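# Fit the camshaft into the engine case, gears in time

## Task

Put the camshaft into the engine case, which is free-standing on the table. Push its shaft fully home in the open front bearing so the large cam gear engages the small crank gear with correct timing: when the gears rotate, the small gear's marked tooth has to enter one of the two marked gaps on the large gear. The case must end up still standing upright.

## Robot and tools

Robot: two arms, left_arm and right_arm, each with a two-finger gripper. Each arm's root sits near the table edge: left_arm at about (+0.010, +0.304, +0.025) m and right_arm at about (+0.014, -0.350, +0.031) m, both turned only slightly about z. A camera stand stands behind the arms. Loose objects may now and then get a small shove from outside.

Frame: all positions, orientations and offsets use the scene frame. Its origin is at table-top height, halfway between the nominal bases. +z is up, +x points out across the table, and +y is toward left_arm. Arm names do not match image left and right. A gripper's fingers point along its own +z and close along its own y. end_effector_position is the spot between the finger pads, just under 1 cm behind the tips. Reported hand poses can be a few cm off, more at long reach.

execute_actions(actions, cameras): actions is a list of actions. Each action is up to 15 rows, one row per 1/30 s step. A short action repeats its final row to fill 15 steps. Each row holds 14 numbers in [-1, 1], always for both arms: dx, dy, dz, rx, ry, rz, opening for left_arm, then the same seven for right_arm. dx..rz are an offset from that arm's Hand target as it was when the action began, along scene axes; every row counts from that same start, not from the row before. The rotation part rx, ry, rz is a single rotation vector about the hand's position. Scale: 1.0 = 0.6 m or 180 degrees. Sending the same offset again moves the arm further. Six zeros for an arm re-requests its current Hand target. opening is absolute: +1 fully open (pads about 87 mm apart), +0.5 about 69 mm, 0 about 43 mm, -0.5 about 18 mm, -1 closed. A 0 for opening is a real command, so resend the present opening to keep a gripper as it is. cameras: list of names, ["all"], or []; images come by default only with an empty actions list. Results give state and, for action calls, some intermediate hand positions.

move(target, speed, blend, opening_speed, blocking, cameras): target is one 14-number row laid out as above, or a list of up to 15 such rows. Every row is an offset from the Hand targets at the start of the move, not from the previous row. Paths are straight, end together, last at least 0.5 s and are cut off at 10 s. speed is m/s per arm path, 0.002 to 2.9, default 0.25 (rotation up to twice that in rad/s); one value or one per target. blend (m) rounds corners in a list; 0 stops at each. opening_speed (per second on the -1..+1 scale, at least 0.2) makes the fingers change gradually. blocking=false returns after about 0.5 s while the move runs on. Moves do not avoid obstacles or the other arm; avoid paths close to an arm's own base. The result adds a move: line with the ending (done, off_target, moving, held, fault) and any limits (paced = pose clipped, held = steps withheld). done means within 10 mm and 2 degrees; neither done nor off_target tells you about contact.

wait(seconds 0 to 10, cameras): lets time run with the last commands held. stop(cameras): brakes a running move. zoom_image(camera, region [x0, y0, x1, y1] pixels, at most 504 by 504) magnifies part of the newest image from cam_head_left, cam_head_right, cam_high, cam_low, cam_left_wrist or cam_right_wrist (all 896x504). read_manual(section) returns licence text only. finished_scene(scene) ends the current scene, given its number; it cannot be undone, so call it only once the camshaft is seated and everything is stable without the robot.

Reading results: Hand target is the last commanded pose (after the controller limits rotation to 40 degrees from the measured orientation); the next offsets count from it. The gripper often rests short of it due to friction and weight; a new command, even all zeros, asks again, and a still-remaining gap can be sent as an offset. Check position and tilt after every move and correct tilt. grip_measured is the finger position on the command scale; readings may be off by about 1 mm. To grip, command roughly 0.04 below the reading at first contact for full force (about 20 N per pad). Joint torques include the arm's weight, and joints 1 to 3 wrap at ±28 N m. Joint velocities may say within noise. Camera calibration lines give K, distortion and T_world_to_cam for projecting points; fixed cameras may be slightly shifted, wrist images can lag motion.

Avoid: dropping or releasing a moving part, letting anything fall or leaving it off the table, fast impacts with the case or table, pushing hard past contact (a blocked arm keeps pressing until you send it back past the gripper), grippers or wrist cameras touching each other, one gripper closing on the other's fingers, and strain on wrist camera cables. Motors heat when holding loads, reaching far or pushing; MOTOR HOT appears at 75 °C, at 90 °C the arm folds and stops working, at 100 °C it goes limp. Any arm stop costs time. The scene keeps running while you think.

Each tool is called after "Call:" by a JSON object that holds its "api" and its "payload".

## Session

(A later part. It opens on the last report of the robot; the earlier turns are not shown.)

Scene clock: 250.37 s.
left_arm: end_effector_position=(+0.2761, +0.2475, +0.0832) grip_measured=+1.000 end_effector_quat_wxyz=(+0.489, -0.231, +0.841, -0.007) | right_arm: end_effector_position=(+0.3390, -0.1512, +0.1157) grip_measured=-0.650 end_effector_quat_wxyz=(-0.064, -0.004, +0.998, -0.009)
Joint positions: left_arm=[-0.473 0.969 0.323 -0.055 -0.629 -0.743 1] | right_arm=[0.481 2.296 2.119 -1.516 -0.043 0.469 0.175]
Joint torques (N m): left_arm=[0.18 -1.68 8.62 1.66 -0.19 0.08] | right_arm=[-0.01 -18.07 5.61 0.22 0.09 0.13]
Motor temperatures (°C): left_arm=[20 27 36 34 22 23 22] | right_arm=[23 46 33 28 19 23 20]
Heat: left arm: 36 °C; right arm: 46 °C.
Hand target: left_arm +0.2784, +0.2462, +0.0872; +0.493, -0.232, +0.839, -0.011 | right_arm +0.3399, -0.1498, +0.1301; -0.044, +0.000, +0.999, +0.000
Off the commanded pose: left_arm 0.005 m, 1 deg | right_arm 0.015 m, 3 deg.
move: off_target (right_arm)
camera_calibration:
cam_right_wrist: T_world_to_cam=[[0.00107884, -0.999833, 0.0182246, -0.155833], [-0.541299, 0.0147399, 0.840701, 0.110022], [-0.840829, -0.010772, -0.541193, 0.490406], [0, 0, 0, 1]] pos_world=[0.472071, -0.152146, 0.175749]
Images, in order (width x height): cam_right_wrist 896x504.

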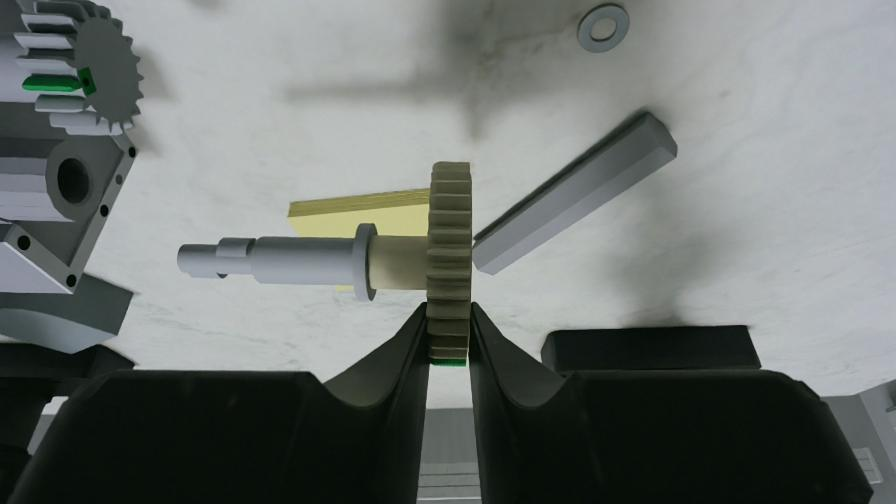

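Call:
{"api": "move", "payload": {"target": [0,0,0,0,0,0,1,-0.01,0,-0.06,0,0,-0.0167,-0.85], "speed": 0.12, "cameras": ["cam_right_wrist","cam_high"]}}

Call:
{"api": "zoom_image", "payload": {"camera": "cam_right_wrist", "region": [0, 50, 480, 450]}}

Call:
{"api": "zoom_image", "payload": {"camera": "cam_high", "region": [400, 200, 540, 400]}}

Scene clock: 295.90 s.
left_arm: end_effector_position=(+0.2761, +0.2475, +0.0832) grip_measured=+1.000 end_effector_quat_wxyz=(+0.489, -0.231, +0.841, -0.007) | right_arm: end_effector_position=(+0.3303, -0.1537, +0.0715) grip_measured=-0.650 end_effector_quat_wxyz=(-0.073, +0.022, +0.997, -0.016)
Joint positions: left_arm=[-0.473 0.969 0.323 -0.055 -0.629 -0.743 1] | right_arm=[0.481 2.28 1.911 -1.345 -0.042 0.521 0.175]
Joint torques (N m): left_arm=[0.17 -1.68 8.7 1.68 -0.2 0.07] | right_arm=[-0.01 -20.11 5.7 0.21 0.05 0.12]
Motor temperatures (°C): left_arm=[20 27 37 34 22 23 22] | right_arm=[23 62 31 27 19 23 21]
Heat: left arm: 37 °C; right arm: 62 °C.
Hand target: left_arm +0.2784, +0.2462, +0.0872; +0.493, -0.232, +0.839, -0.011 | right_arm +0.3340, -0.1498, +0.0942; -0.044, +0.026, +0.999, +0.001
Off the commanded pose: left_arm 0.005 m, 1 deg | right_arm 0.023 m, 4 deg.
move: off_target (right_arm)
camera_calibration:
cam_right_wrist: T_world_to_cam=[[-0.0501231, -0.998094, 0.0359974, -0.141628], [-0.524643, 0.0569819, 0.849413, 0.142875], [-0.849845, 0.0236894, -0.526499, 0.466398], [0, 0, 0, 1]] pos_world=[0.464226, -0.160548, 0.129296]
Images, in order (width x height): cam_high 896x504, cam_right_wrist 896x504.

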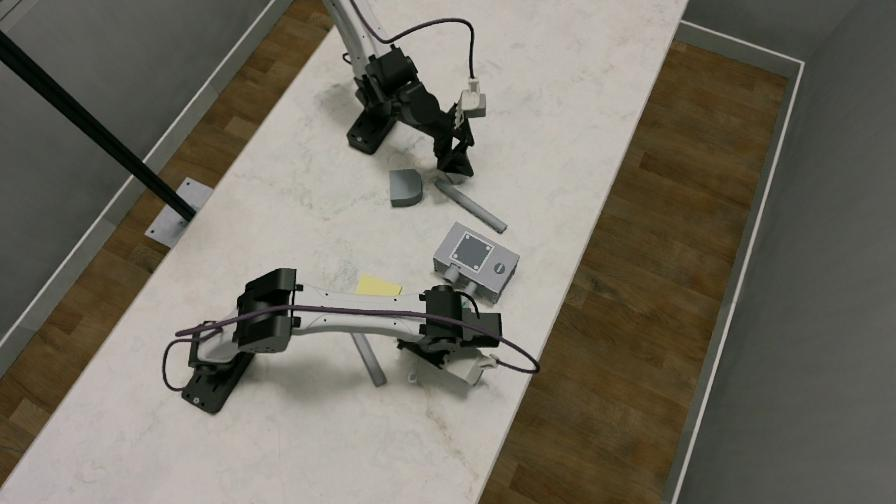

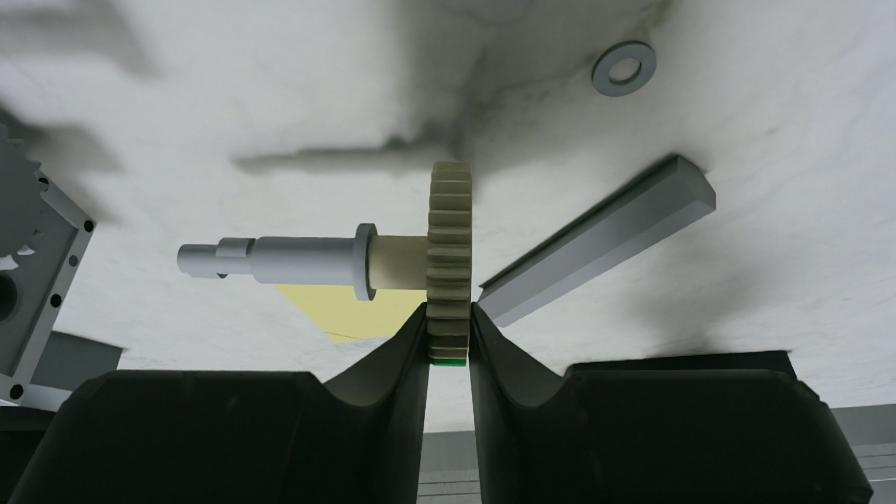

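Scaled by 1.050.

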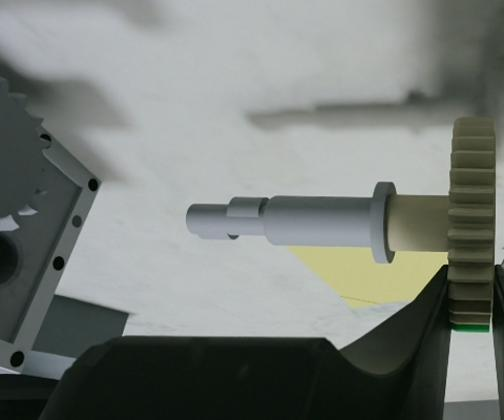

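Scaled by 2.520.

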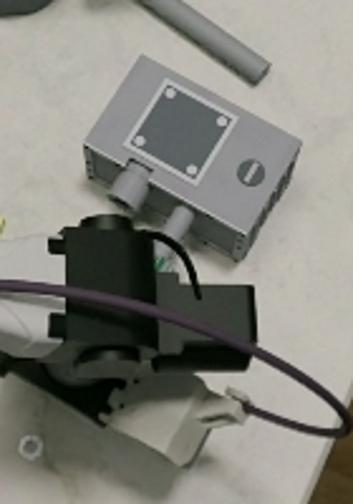

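Call:
{"api": "move", "payload": {"target": [[0,0,0,0,0,0,1,0.010,0.005,0.02,0.012,0,0,-0.85],[0,0,0,0,0,0,1,0.010,0.005,0.006,0.012,0,0,-0.85]], "speed": 0.12, "cameras": ["cam_right_wrist"]}}

Scene clock: 324.03 s.
left_arm: end_effector_position=(+0.2761, +0.2475, +0.0832) grip_measured=+1.000 end_effector_quat_wxyz=(+0.489, -0.231, +0.841, -0.007) | right_arm: end_effector_position=(+0.3338, -0.1510, +0.0759) grip_measured=-0.650 end_effector_quat_wxyz=(-0.071, +0.026, +0.997, -0.004)
Joint positions: left_arm=[-0.473 0.969 0.323 -0.055 -0.629 -0.743 1] | right_arm=[0.474 2.28 1.93 -1.35 -0.061 0.521 0.175]
Joint torques (N m): left_arm=[0.13 -1.7 8.69 1.68 -0.19 0.1] | right_arm=[-0.51 -19.21 6.95 0.23 -0.08 -0.04]
Motor temperatures (°C): left_arm=[20 27 37 34 22 23 22] | right_arm=[23 67 31 26 19 23 21]
Heat: left arm: 37 °C; right arm: 67 °C.
Hand target: left_arm +0.2784, +0.2462, +0.0872; +0.493, -0.232, +0.839, -0.011 | right_arm +0.3400, -0.1469, +0.0978; -0.044, +0.025, +0.998, +0.020
Off the commanded pose: left_arm 0.005 m, 1 deg | right_arm 0.023 m, 4 deg.
move: off_target (right_arm)
camera_calibration:
cam_right_wrist: T_world_to_cam=[[-0.0596443, -0.998144, 0.0123282, -0.133998], [-0.527737, 0.0420134, 0.848368, 0.139614], [-0.847311, 0.0440942, -0.529264, 0.474112], [0, 0, 0, 1]] pos_world=[0.467408, -0.16052, 0.134138]
Images, in order (width x height): cam_right_wrist 896x504.

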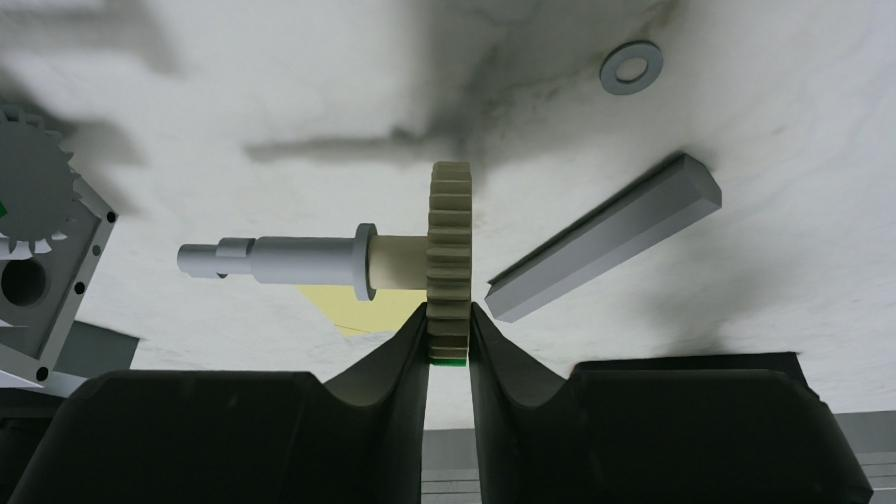

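Call:
{"api": "move", "payload": {"target": [[0,0,0,0,0,0,1,0,0.005,0.016,0,0,0,-0.85],[0,0,0,0,0,0,1,0.002,0.06,0.014,0,0,0,-0.85]], "speed": 0.12, "cameras": ["cam_right_wrist"]}}

Call:
{"api": "zoom_image", "payload": {"camera": "cam_right_wrist", "region": [0, 130, 300, 400]}}

Scene clock: 332.97 s.
left_arm: end_effector_position=(+0.2761, +0.2475, +0.0832) grip_measured=+1.000 end_effector_quat_wxyz=(+0.489, -0.231, +0.841, -0.007) | right_arm: end_effector_position=(+0.3379, -0.1132, +0.1028) grip_measured=-0.650 end_effector_quat_wxyz=(-0.043, +0.017, +0.999, +0.014)
Joint positions: left_arm=[-0.473 0.969 0.323 -0.055 -0.629 -0.743 1] | right_arm=[0.545 2.304 2.092 -1.418 -0.07 0.576 0.175]
Joint torques (N m): left_arm=[0.17 -1.73 8.68 1.67 -0.18 0.09] | right_arm=[-0.59 -12.9 9.37 0.17 -0.04 0.12]
Motor temperatures (°C): left_arm=[20 27 37 34 22 23 22] | right_arm=[23 67 31 25 19 23 21]
Heat: left arm: 37 °C; right arm: 67 °C.
Hand target: left_arm +0.2784, +0.2462, +0.0872; +0.493, -0.232, +0.839, -0.011 | right_arm +0.3412, -0.1108, +0.1061; -0.045, +0.026, +0.998, +0.020
Off the commanded pose: left_arm 0.005 m, 1 deg | right_arm 0.005 m, 1 deg.
move: done
camera_calibration:
cam_right_wrist: T_world_to_cam=[[-0.0433884, -0.998718, -0.0260738, -0.0978327], [-0.575129, 0.00362882, 0.818055, 0.132265], [-0.816911, 0.0504899, -0.574549, 0.485223], [0, 0, 0, 1]] pos_world=[0.468209, -0.122686, 0.168033]
Images, in order (width x height): cam_right_wrist 896x504.

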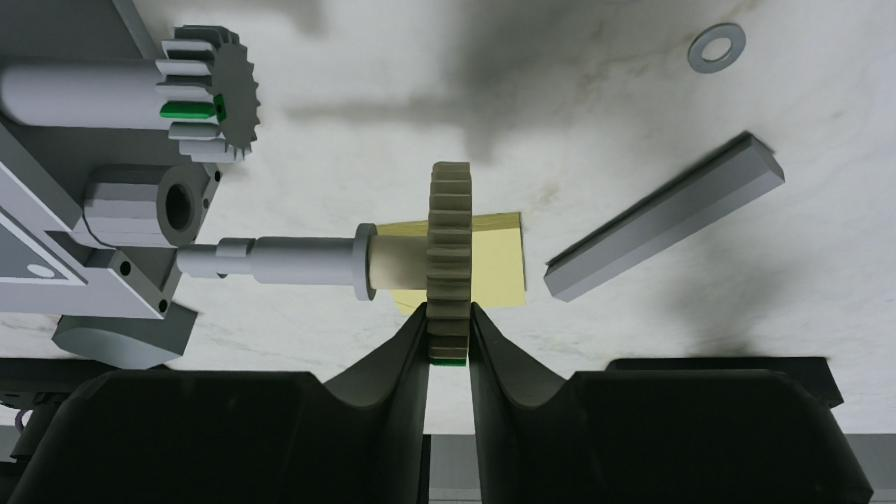

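Scaled by 1.680.

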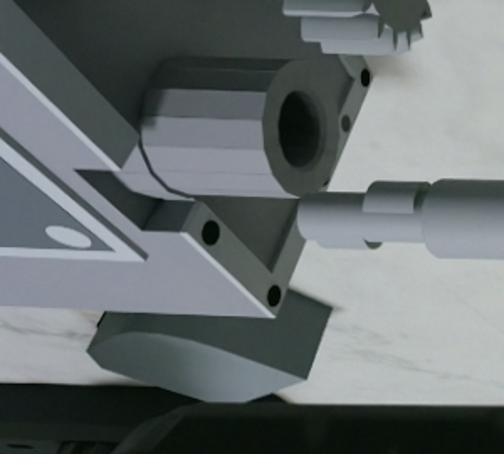

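Call:
{"api": "move", "payload": {"target": [0,0,0,0,0,0,1,-0.01,-0.007,-0.038,-0.01,0,-0.0128,-0.85], "speed": 0.12, "cameras": ["cam_right_wrist"]}}

Call:
{"api": "zoom_image", "payload": {"camera": "cam_right_wrist", "region": [0, 130, 300, 400]}}

Scene clock: 364.37 s.
left_arm: end_effector_position=(+0.2761, +0.2475, +0.0832) grip_measured=+1.000 end_effector_quat_wxyz=(+0.489, -0.231, +0.841, -0.007) | right_arm: end_effector_position=(+0.3337, -0.1163, +0.0802) grip_measured=-0.650 end_effector_quat_wxyz=(-0.050, +0.041, +0.998, +0.001)
Joint positions: left_arm=[-0.473 0.969 0.323 -0.055 -0.629 -0.743 1] | right_arm=[0.545 2.304 1.999 -1.349 -0.058 0.623 0.175]
Joint torques (N m): left_arm=[0.21 -1.63 8.62 1.68 -0.2 0.09] | right_arm=[-0.18 -15.1 5.81 0.32 0.09 0.15]
Motor temperatures (°C): left_arm=[20 26 37 34 22 22 22] | right_arm=[23 56 34 25 19 23 21]
Heat: left arm: 37 °C; right arm: 56 °C.
Hand target: left_arm +0.2784, +0.2462, +0.0872; +0.493, -0.232, +0.839, -0.011 | right_arm +0.3352, -0.1150, +0.0833; -0.044, +0.046, +0.998, +0.005
Off the commanded pose: left_arm 0.005 m, 1 deg | right_arm 0.004 m, 1 deg.
move: done
camera_calibration:
cam_right_wrist: T_world_to_cam=[[-0.0893009, -0.996002, 0.00217324, -0.0884234], [-0.561381, 0.0521351, 0.825914, 0.148708], [-0.822725, 0.0725348, -0.563792, 0.472571], [0, 0, 0, 1]] pos_world=[0.464382, -0.130101, 0.143804]
Images, in order (width x height): cam_right_wrist 896x504.

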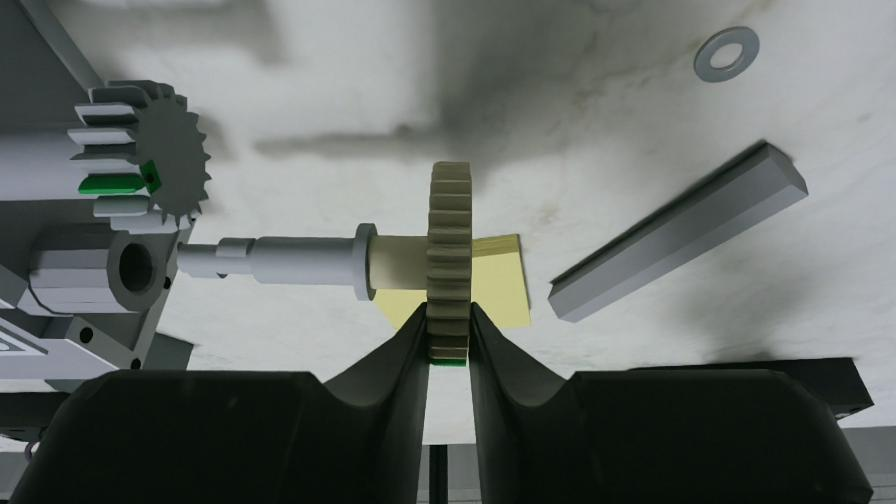

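Scaled by 1.680.

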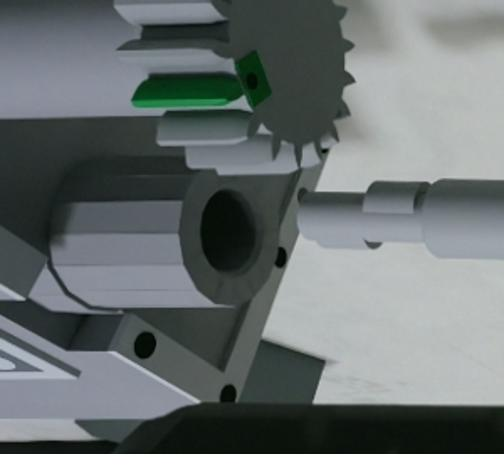

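Call:
{"api": "wait", "payload": {"seconds": 0, "cameras": ["cam_head_left","cam_head_right","cam_right_wrist"]}}

Call:
{"api": "zoom_image", "payload": {"camera": "cam_head_right", "region": [370, 160, 490, 260]}}

Call:
{"api": "zoom_image", "payload": {"camera": "cam_head_left", "region": [370, 160, 490, 260]}}

Scene clock: 373.87 s.
left_arm: end_effector_position=(+0.2761, +0.2475, +0.0832) grip_measured=+1.000 end_effector_quat_wxyz=(+0.489, -0.231, +0.841, -0.007) | right_arm: end_effector_position=(+0.3338, -0.1163, +0.0801) grip_measured=-0.650 end_effector_quat_wxyz=(-0.050, +0.041, +0.998, +0.001)
Joint positions: left_arm=[-0.473 0.969 0.323 -0.055 -0.629 -0.743 1] | right_arm=[0.545 2.304 1.999 -1.348 -0.058 0.623 0.175]
Joint torques (N m): left_arm=[0.14 -1.7 8.68 1.68 -0.19 0.08] | right_arm=[-0.12 -15.13 5.78 0.33 0.08 0.11]
Motor temperatures (°C): left_arm=[20 26 37 34 22 22 22] | right_arm=[23 56 33 24 19 23 21]
Heat: left arm: 37 °C; right arm: 56 °C.
Hand target: left_arm +0.2784, +0.2462, +0.0872; +0.493, -0.232, +0.839, -0.011 | right_arm +0.3352, -0.1150, +0.0833; -0.044, +0.046, +0.998, +0.005
Tool commands: left_gripper/opening=+1.0 right_gripper/opening=-0.85
Off the commanded pose: left_arm 0.005 m, 1 deg | right_arm 0.004 m, 1 deg.
camera_calibration:
cam_right_wrist: T_world_to_cam=[[-0.0892682, -0.996006, 0.00192104, -0.0882939], [-0.561693, 0.051935, 0.825714, 0.148908], [-0.822516, 0.072631, -0.564086, 0.472603], [0, 0, 0, 1]] pos_world=[0.464482, -0.13, 0.143803]
Images, in order (width x height): cam_head_left 896x504, cam_head_right 896x504, cam_right_wrist 896x504.

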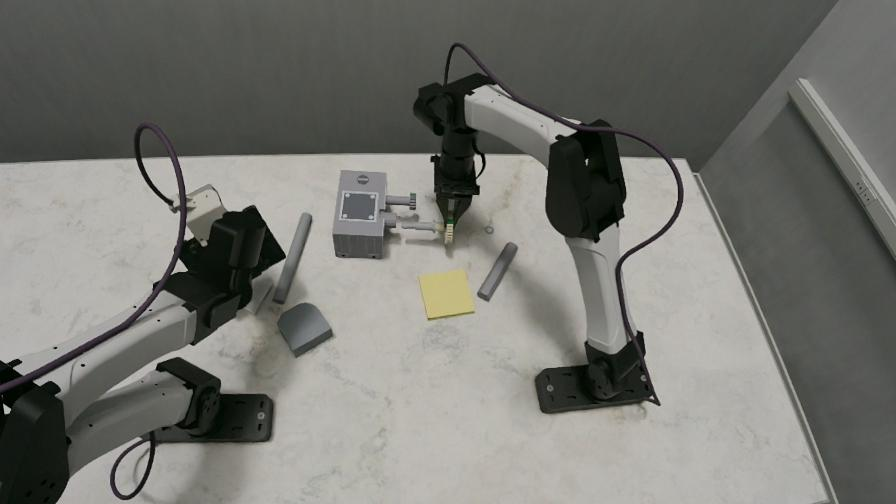

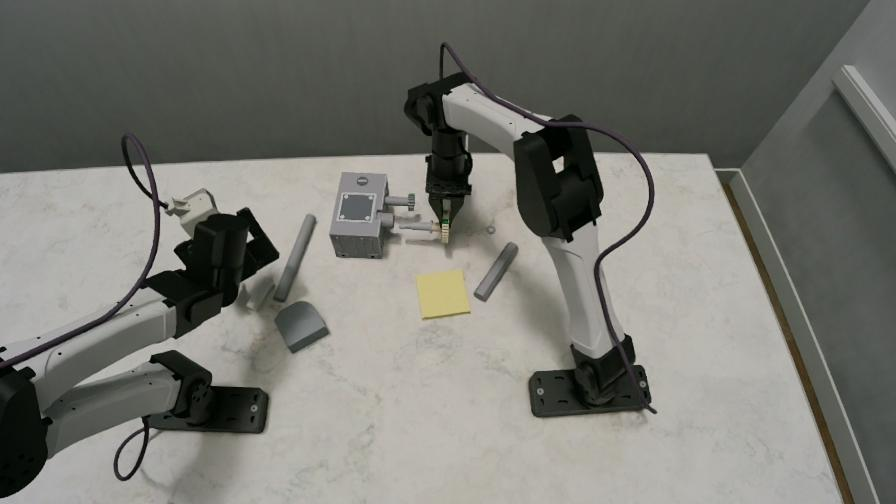

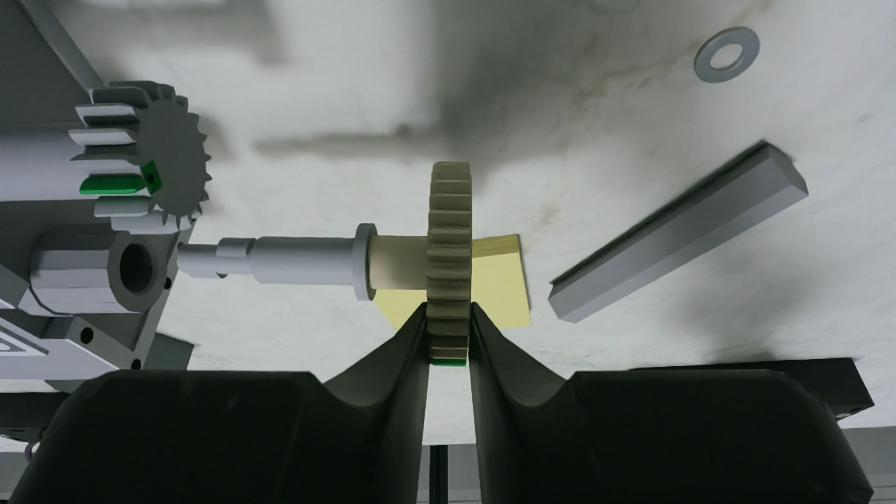

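Scaled by 4.200.

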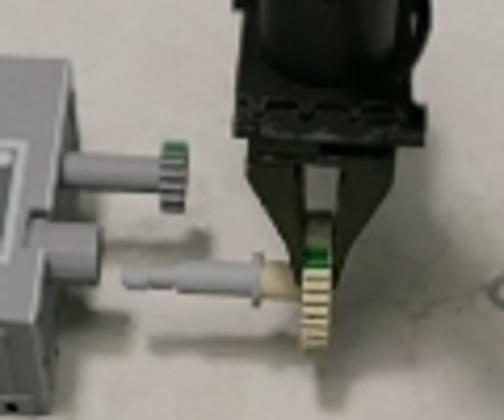

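Scaled by 4.200.

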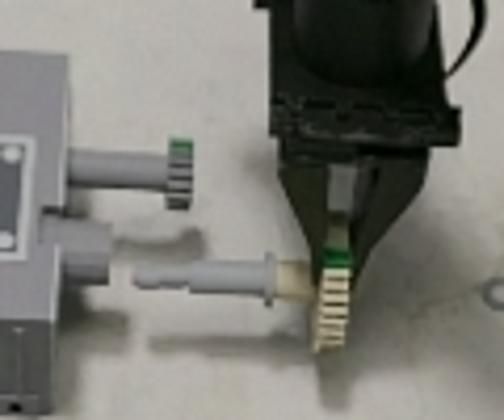

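Call:
{"api": "move", "payload": {"target": [0,0,0,0,0,0,1,0.012,0,0.015,0,0,0,-0.85], "speed": 0.12, "cameras": ["cam_head_left","cam_head_right","cam_right_wrist"]}}

Call:
{"api": "zoom_image", "payload": {"camera": "cam_head_right", "region": [370, 160, 490, 260]}}

Call:
{"api": "zoom_image", "payload": {"camera": "cam_right_wrist", "region": [0, 130, 300, 400]}}

Scene clock: 385.20 s.
left_arm: end_effector_position=(+0.2761, +0.2475, +0.0832) grip_measured=+1.000 end_effector_quat_wxyz=(+0.489, -0.231, +0.841, -0.007) | right_arm: end_effector_position=(+0.3378, -0.1154, +0.0910) grip_measured=-0.650 end_effector_quat_wxyz=(-0.044, +0.042, +0.998, +0.005)
Joint positions: left_arm=[-0.473 0.969 0.323 -0.055 -0.629 -0.743 1] | right_arm=[0.542 2.304 2.045 -1.381 -0.057 0.623 0.175]
Joint torques (N m): left_arm=[0.17 -1.69 8.66 1.68 -0.18 0.08] | right_arm=[-0.58 -12.45 9.43 0.11 0.09 0.05]
Motor temperatures (°C): left_arm=[20 26 37 34 22 22 22] | right_arm=[23 55 32 24 19 23 21]
Heat: left arm: 37 °C; right arm: 55 °C.
Hand target: left_arm +0.2784, +0.2462, +0.0872; +0.493, -0.232, +0.839, -0.011 | right_arm +0.3424, -0.1151, +0.0923; -0.044, +0.046, +0.998, +0.005
Off the commanded pose: left_arm 0.005 m, 1 deg | right_arm 0.005 m, 0 deg.
move: done
camera_calibration:
cam_right_wrist: T_world_to_cam=[[-0.0922692, -0.995718, -0.00560761, -0.0854064], [-0.571505, 0.0483457, 0.819173, 0.14563], [-0.815394, 0.0787892, -0.573519, 0.481166], [0, 0, 0, 1]] pos_world=[0.467688, -0.129992, 0.156183]
Images, in order (width x height): cam_head_left 896x504, cam_head_right 896x504, cam_right_wrist 896x504.

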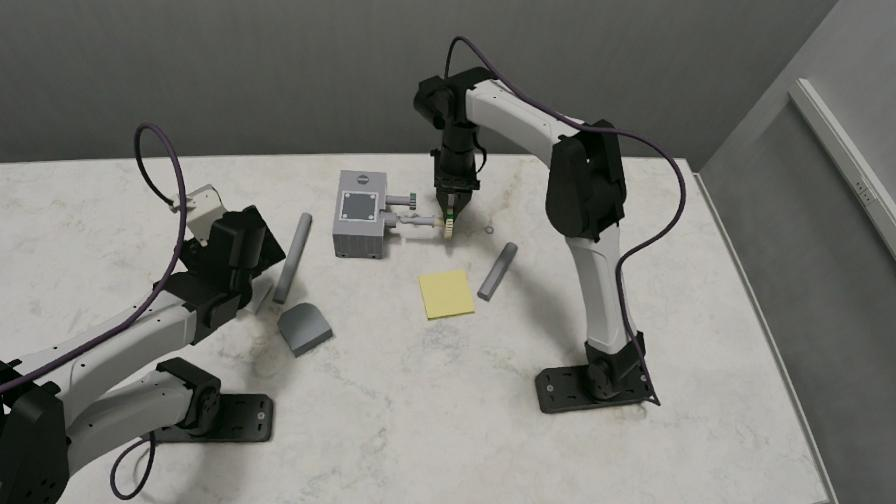

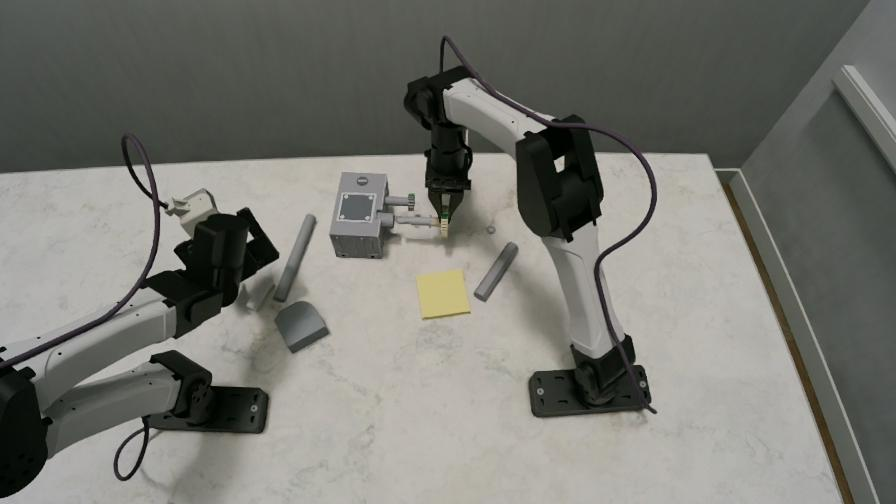

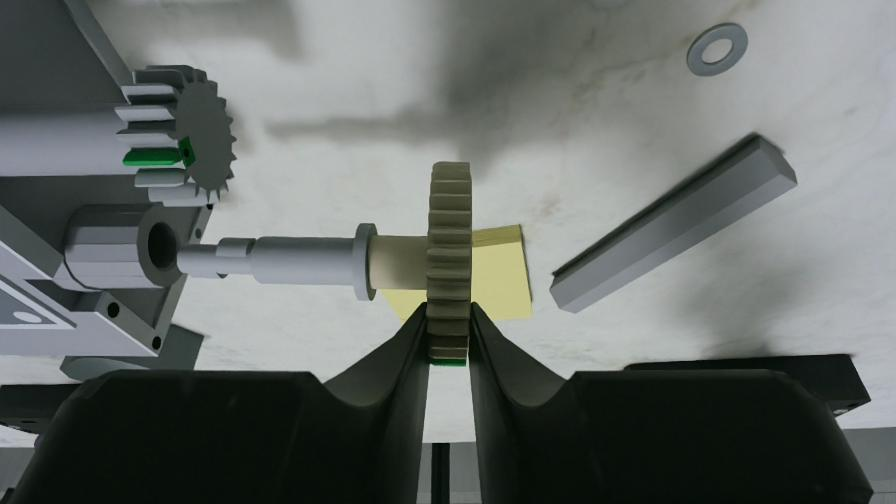

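Scaled by 4.200.

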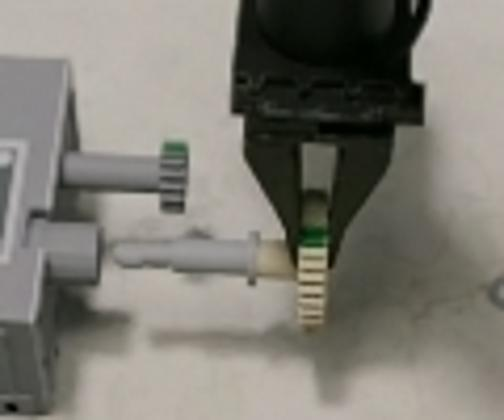

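Scaled by 1.680.

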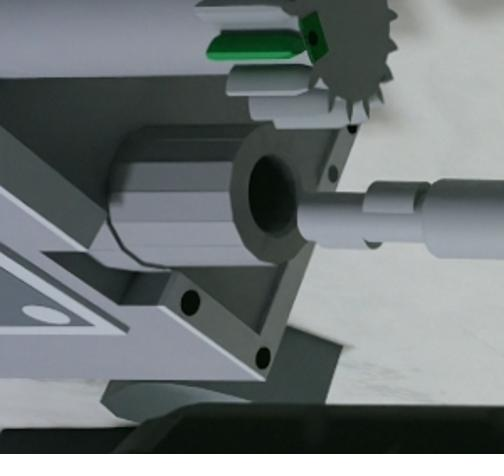

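Call:
{"api": "move", "payload": {"target": [0,0,0,0,0,0,1,0.0055,-0.005,-0.014,0,0,0,-0.85], "speed": 0.12, "cameras": ["cam_head_left","cam_head_right","cam_right_wrist"]}}

Call:
{"api": "zoom_image", "payload": {"camera": "cam_head_right", "region": [370, 190, 450, 250]}}

Call:
{"api": "zoom_image", "payload": {"camera": "cam_right_wrist", "region": [0, 130, 300, 400]}}

Call:
{"api": "zoom_image", "payload": {"camera": "cam_head_left", "region": [370, 190, 450, 250]}}

Scene clock: 391.67 s.
left_arm: end_effector_position=(+0.2761, +0.2475, +0.0832) grip_measured=+1.000 end_effector_quat_wxyz=(+0.489, -0.231, +0.841, -0.007) | right_arm: end_effector_position=(+0.3404, -0.1189, +0.0862) grip_measured=-0.650 end_effector_quat_wxyz=(-0.048, +0.047, +0.998, +0.002)
Joint positions: left_arm=[-0.473 0.969 0.323 -0.055 -0.629 -0.743 1] | right_arm=[0.532 2.316 2.045 -1.378 -0.056 0.623 0.175]
Joint torques (N m): left_arm=[0.17 -1.68 8.65 1.67 -0.17 0.08] | right_arm=[-0.54 -12.92 7.64 0.35 0.07 -0.06]
Motor temperatures (°C): left_arm=[20 26 37 34 22 22 22] | right_arm=[23 55 33 24 19 23 21]
Heat: left arm: 37 °C; right arm: 55 °C.
Hand target: left_arm +0.2784, +0.2462, +0.0872; +0.493, -0.232, +0.839, -0.011 | right_arm +0.3457, -0.1180, +0.0839; -0.044, +0.046, +0.998, +0.005
Off the commanded pose: left_arm 0.005 m, 1 deg | right_arm 0.006 m, 1 deg.
move: done
camera_calibration:
cam_right_wrist: T_world_to_cam=[[-0.102463, -0.994737, 0.000708144, -0.0855786], [-0.564992, 0.058783, 0.823, 0.1499], [-0.818709, 0.0839268, -0.568042, 0.482018], [0, 0, 0, 1]] pos_world=[0.470556, -0.134394, 0.150499]
Images, in order (width x height): cam_head_left 896x504, cam_head_right 896x504, cam_right_wrist 896x504.

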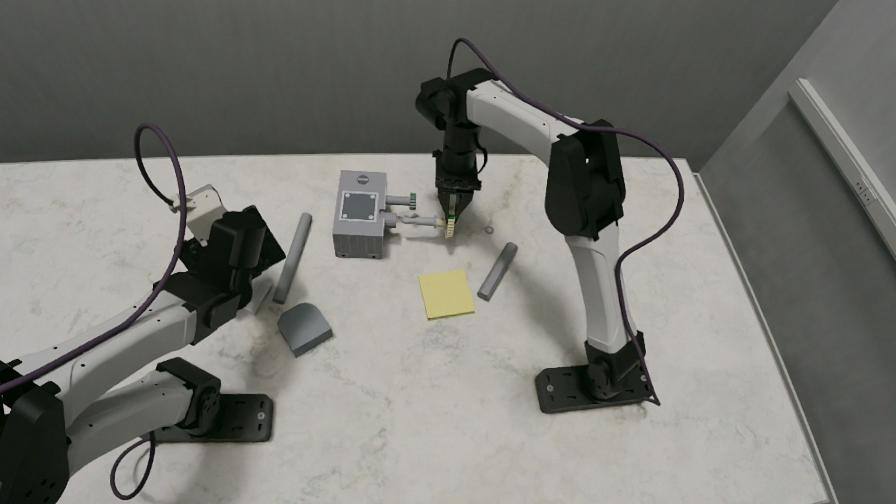

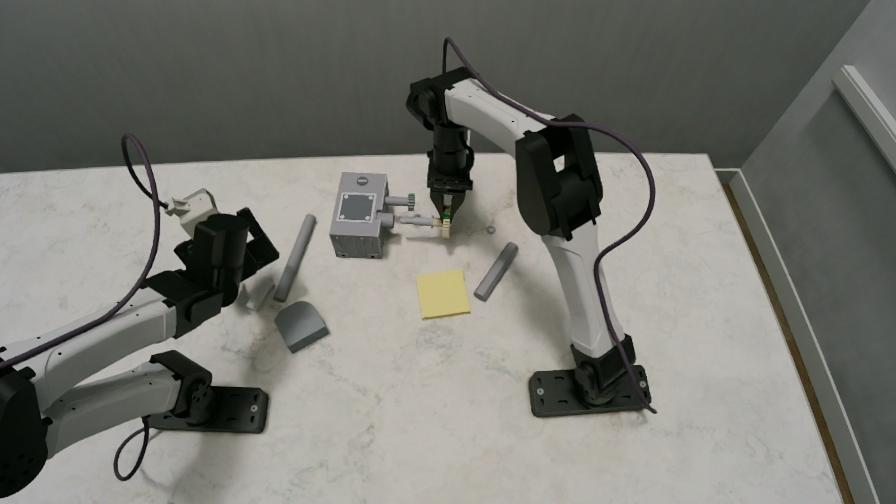

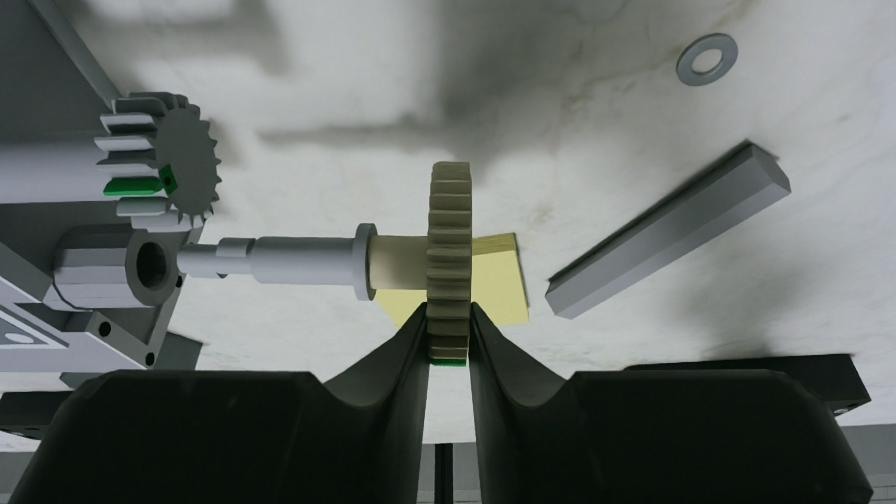

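Scaled by 6.300.

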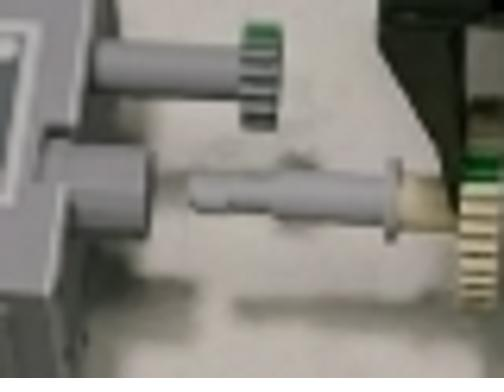

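Scaled by 1.680.

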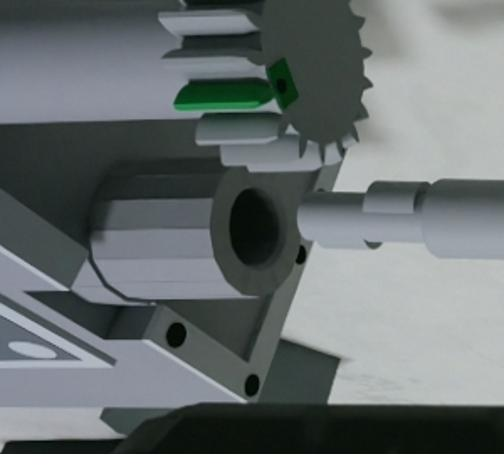

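Scaled by 6.300.

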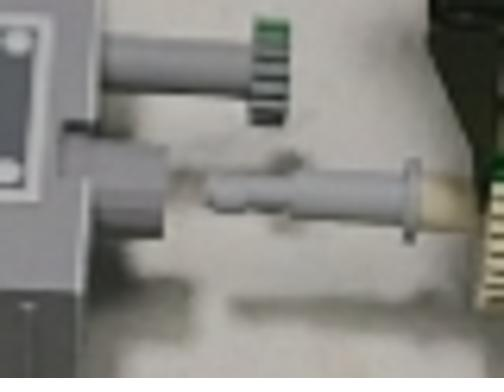

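Call:
{"api": "move", "payload": {"target": [[0,0,0,0,0,0,1,-0.001,-0.001,0.006,0,0,0,-0.85],[0,0,0,0,0,0,1,0.0015,0.033,0.006,0,0,0,-0.85]], "speed": 0.05, "cameras": ["cam_head_left","cam_head_right","cam_right_wrist"]}}

Call:
{"api": "zoom_image", "payload": {"camera": "cam_head_right", "region": [370, 190, 450, 250]}}

Call:
{"api": "zoom_image", "payload": {"camera": "cam_right_wrist", "region": [0, 130, 300, 400]}}

Scene clock: 402.37 s.
left_arm: end_effector_position=(+0.2761, +0.2475, +0.0832) grip_measured=+1.000 end_effector_quat_wxyz=(+0.489, -0.231, +0.841, -0.007) | right_arm: end_effector_position=(+0.3448, -0.1054, +0.0849) grip_measured=-0.650 end_effector_quat_wxyz=(-0.045, +0.043, +0.998, -0.001)
Joint positions: left_arm=[-0.473 0.969 0.323 -0.055 -0.629 -0.743 1] | right_arm=[0.557 2.371 2.137 -1.412 -0.048 0.64 0.175]
Joint torques (N m): left_arm=[0.2 -1.69 8.65 1.69 -0.2 0.07] | right_arm=[0.4 -13.2 9.63 0.17 -0.02 0.12]
Heat: left arm: 37 °C; right arm: 54 °C.
Hand target: left_arm +0.2784, +0.2462, +0.0872; +0.493, -0.232, +0.839, -0.011 | right_arm +0.3466, -0.0983, +0.0875; -0.044, +0.046, +0.998, +0.005
Off the commanded pose: left_arm 0.005 m, 1 deg | right_arm 0.008 m, 1 deg.
move: done
camera_calibration:
cam_right_wrist: T_world_to_cam=[[-0.0942668, -0.995524, 0.00680312, -0.0751448], [-0.570512, 0.0596198, 0.819123, 0.15497], [-0.815861, 0.0733348, -0.573578, 0.482133], [0, 0, 0, 1]] pos_world=[0.474682, -0.119405, 0.150113]
Images, in order (width x height): cam_head_left 896x504, cam_head_right 896x504, cam_right_wrist 896x504.

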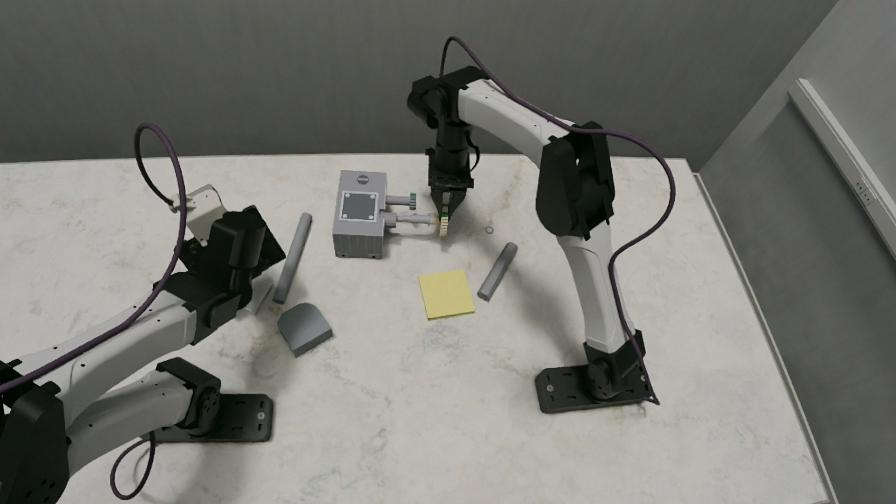

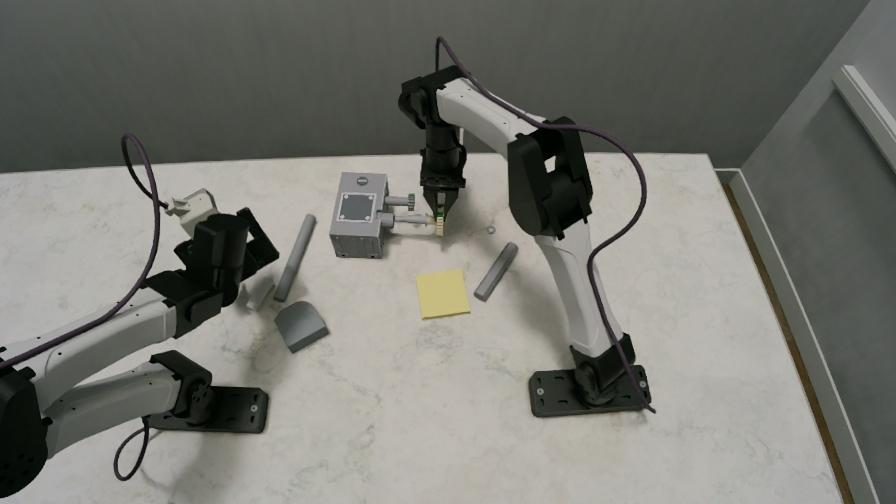

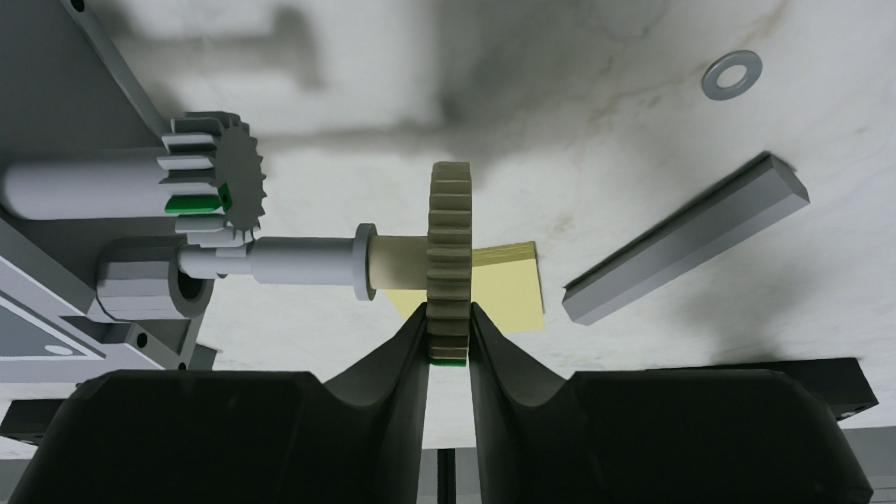

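Scaled by 6.300.

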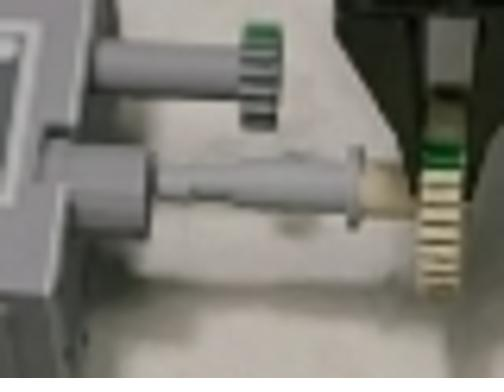

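Scaled by 1.680.

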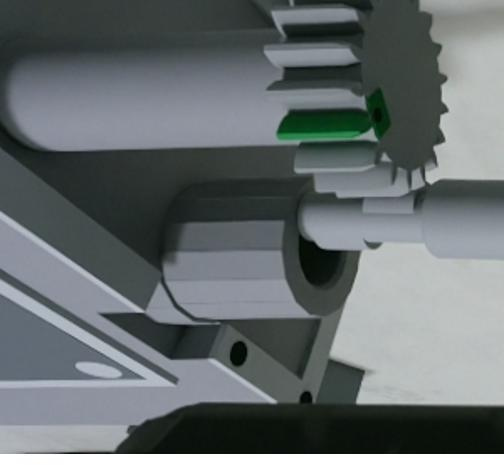

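Call:
{"api": "move", "payload": {"target": [0,0,0,0,0,0,1,-0.006,-0.014,0.009,0,0,0,-0.85], "speed": 0.06, "cameras": ["cam_head_right","cam_right_wrist"]}}

Call:
{"api": "zoom_image", "payload": {"camera": "cam_head_right", "region": [370, 190, 450, 250]}}

Call:
{"api": "zoom_image", "payload": {"camera": "cam_right_wrist", "region": [0, 130, 300, 400]}}

Scene clock: 409.30 s.
left_arm: end_effector_position=(+0.2761, +0.2475, +0.0832) grip_measured=+1.000 end_effector_quat_wxyz=(+0.489, -0.231, +0.841, -0.007) | right_arm: end_effector_position=(+0.3436, -0.1061, +0.0838) grip_measured=-0.650 end_effector_quat_wxyz=(-0.047, +0.044, +0.998, -0.003)
Joint positions: left_arm=[-0.473 0.969 0.323 -0.055 -0.629 -0.743 1] | right_arm=[0.557 2.371 2.131 -1.412 -0.048 0.641 0.175]
Joint torques (N m): left_arm=[0.21 -1.7 8.68 1.67 -0.19 0.09] | right_arm=[-0.47 -16.88 5.79 0.21 0 0.02]
Heat: left arm: 37 °C; right arm: 54 °C.
Hand target: left_arm +0.2784, +0.2462, +0.0872; +0.493, -0.232, +0.839, -0.011 | right_arm +0.3431, -0.1066, +0.0930; -0.044, +0.046, +0.998, +0.005
Off the commanded pose: left_arm 0.005 m, 1 deg | right_arm 0.009 m, 1 deg.
move: done
camera_calibration:
cam_right_wrist: T_world_to_cam=[[-0.0949376, -0.99543, 0.0103074, -0.0760101], [-0.566476, 0.0625353, 0.821702, 0.153928], [-0.818592, 0.0721715, -0.569824, 0.481064], [0, 0, 0, 1]] pos_world=[0.473775, -0.120008, 0.148422]
Images, in order (width x height): cam_head_right 896x504, cam_right_wrist 896x504.

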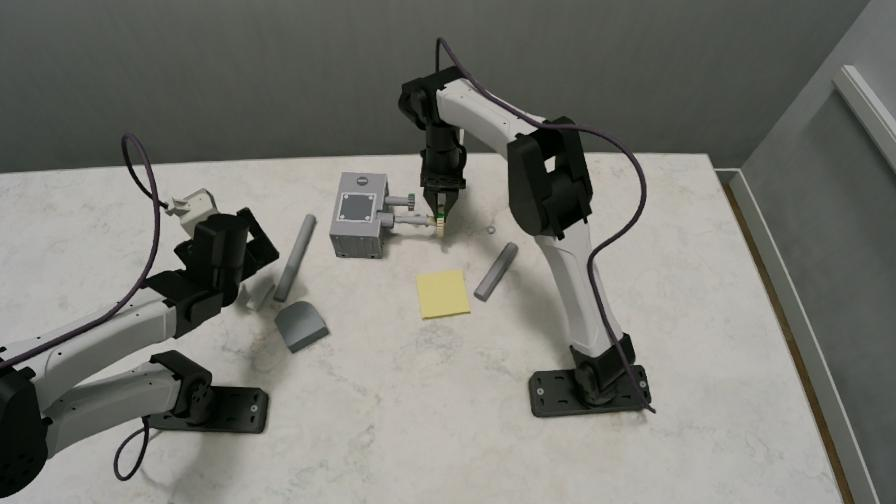

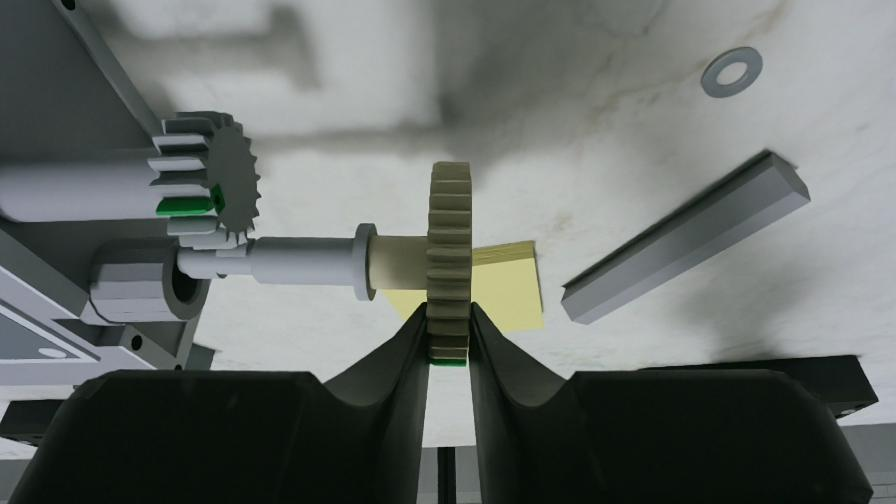

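Scaled by 6.300.

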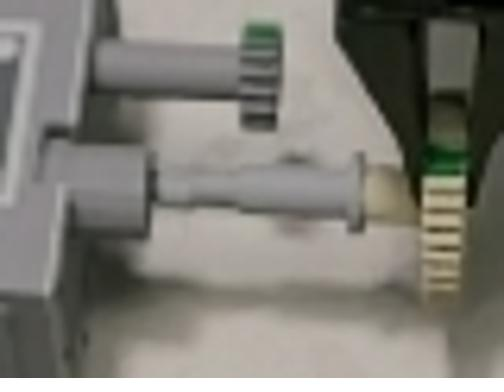

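Scaled by 1.680.

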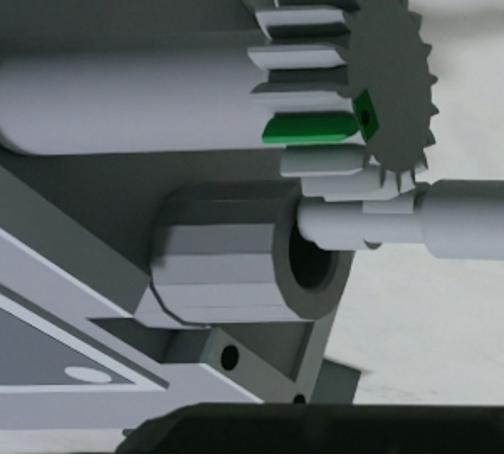

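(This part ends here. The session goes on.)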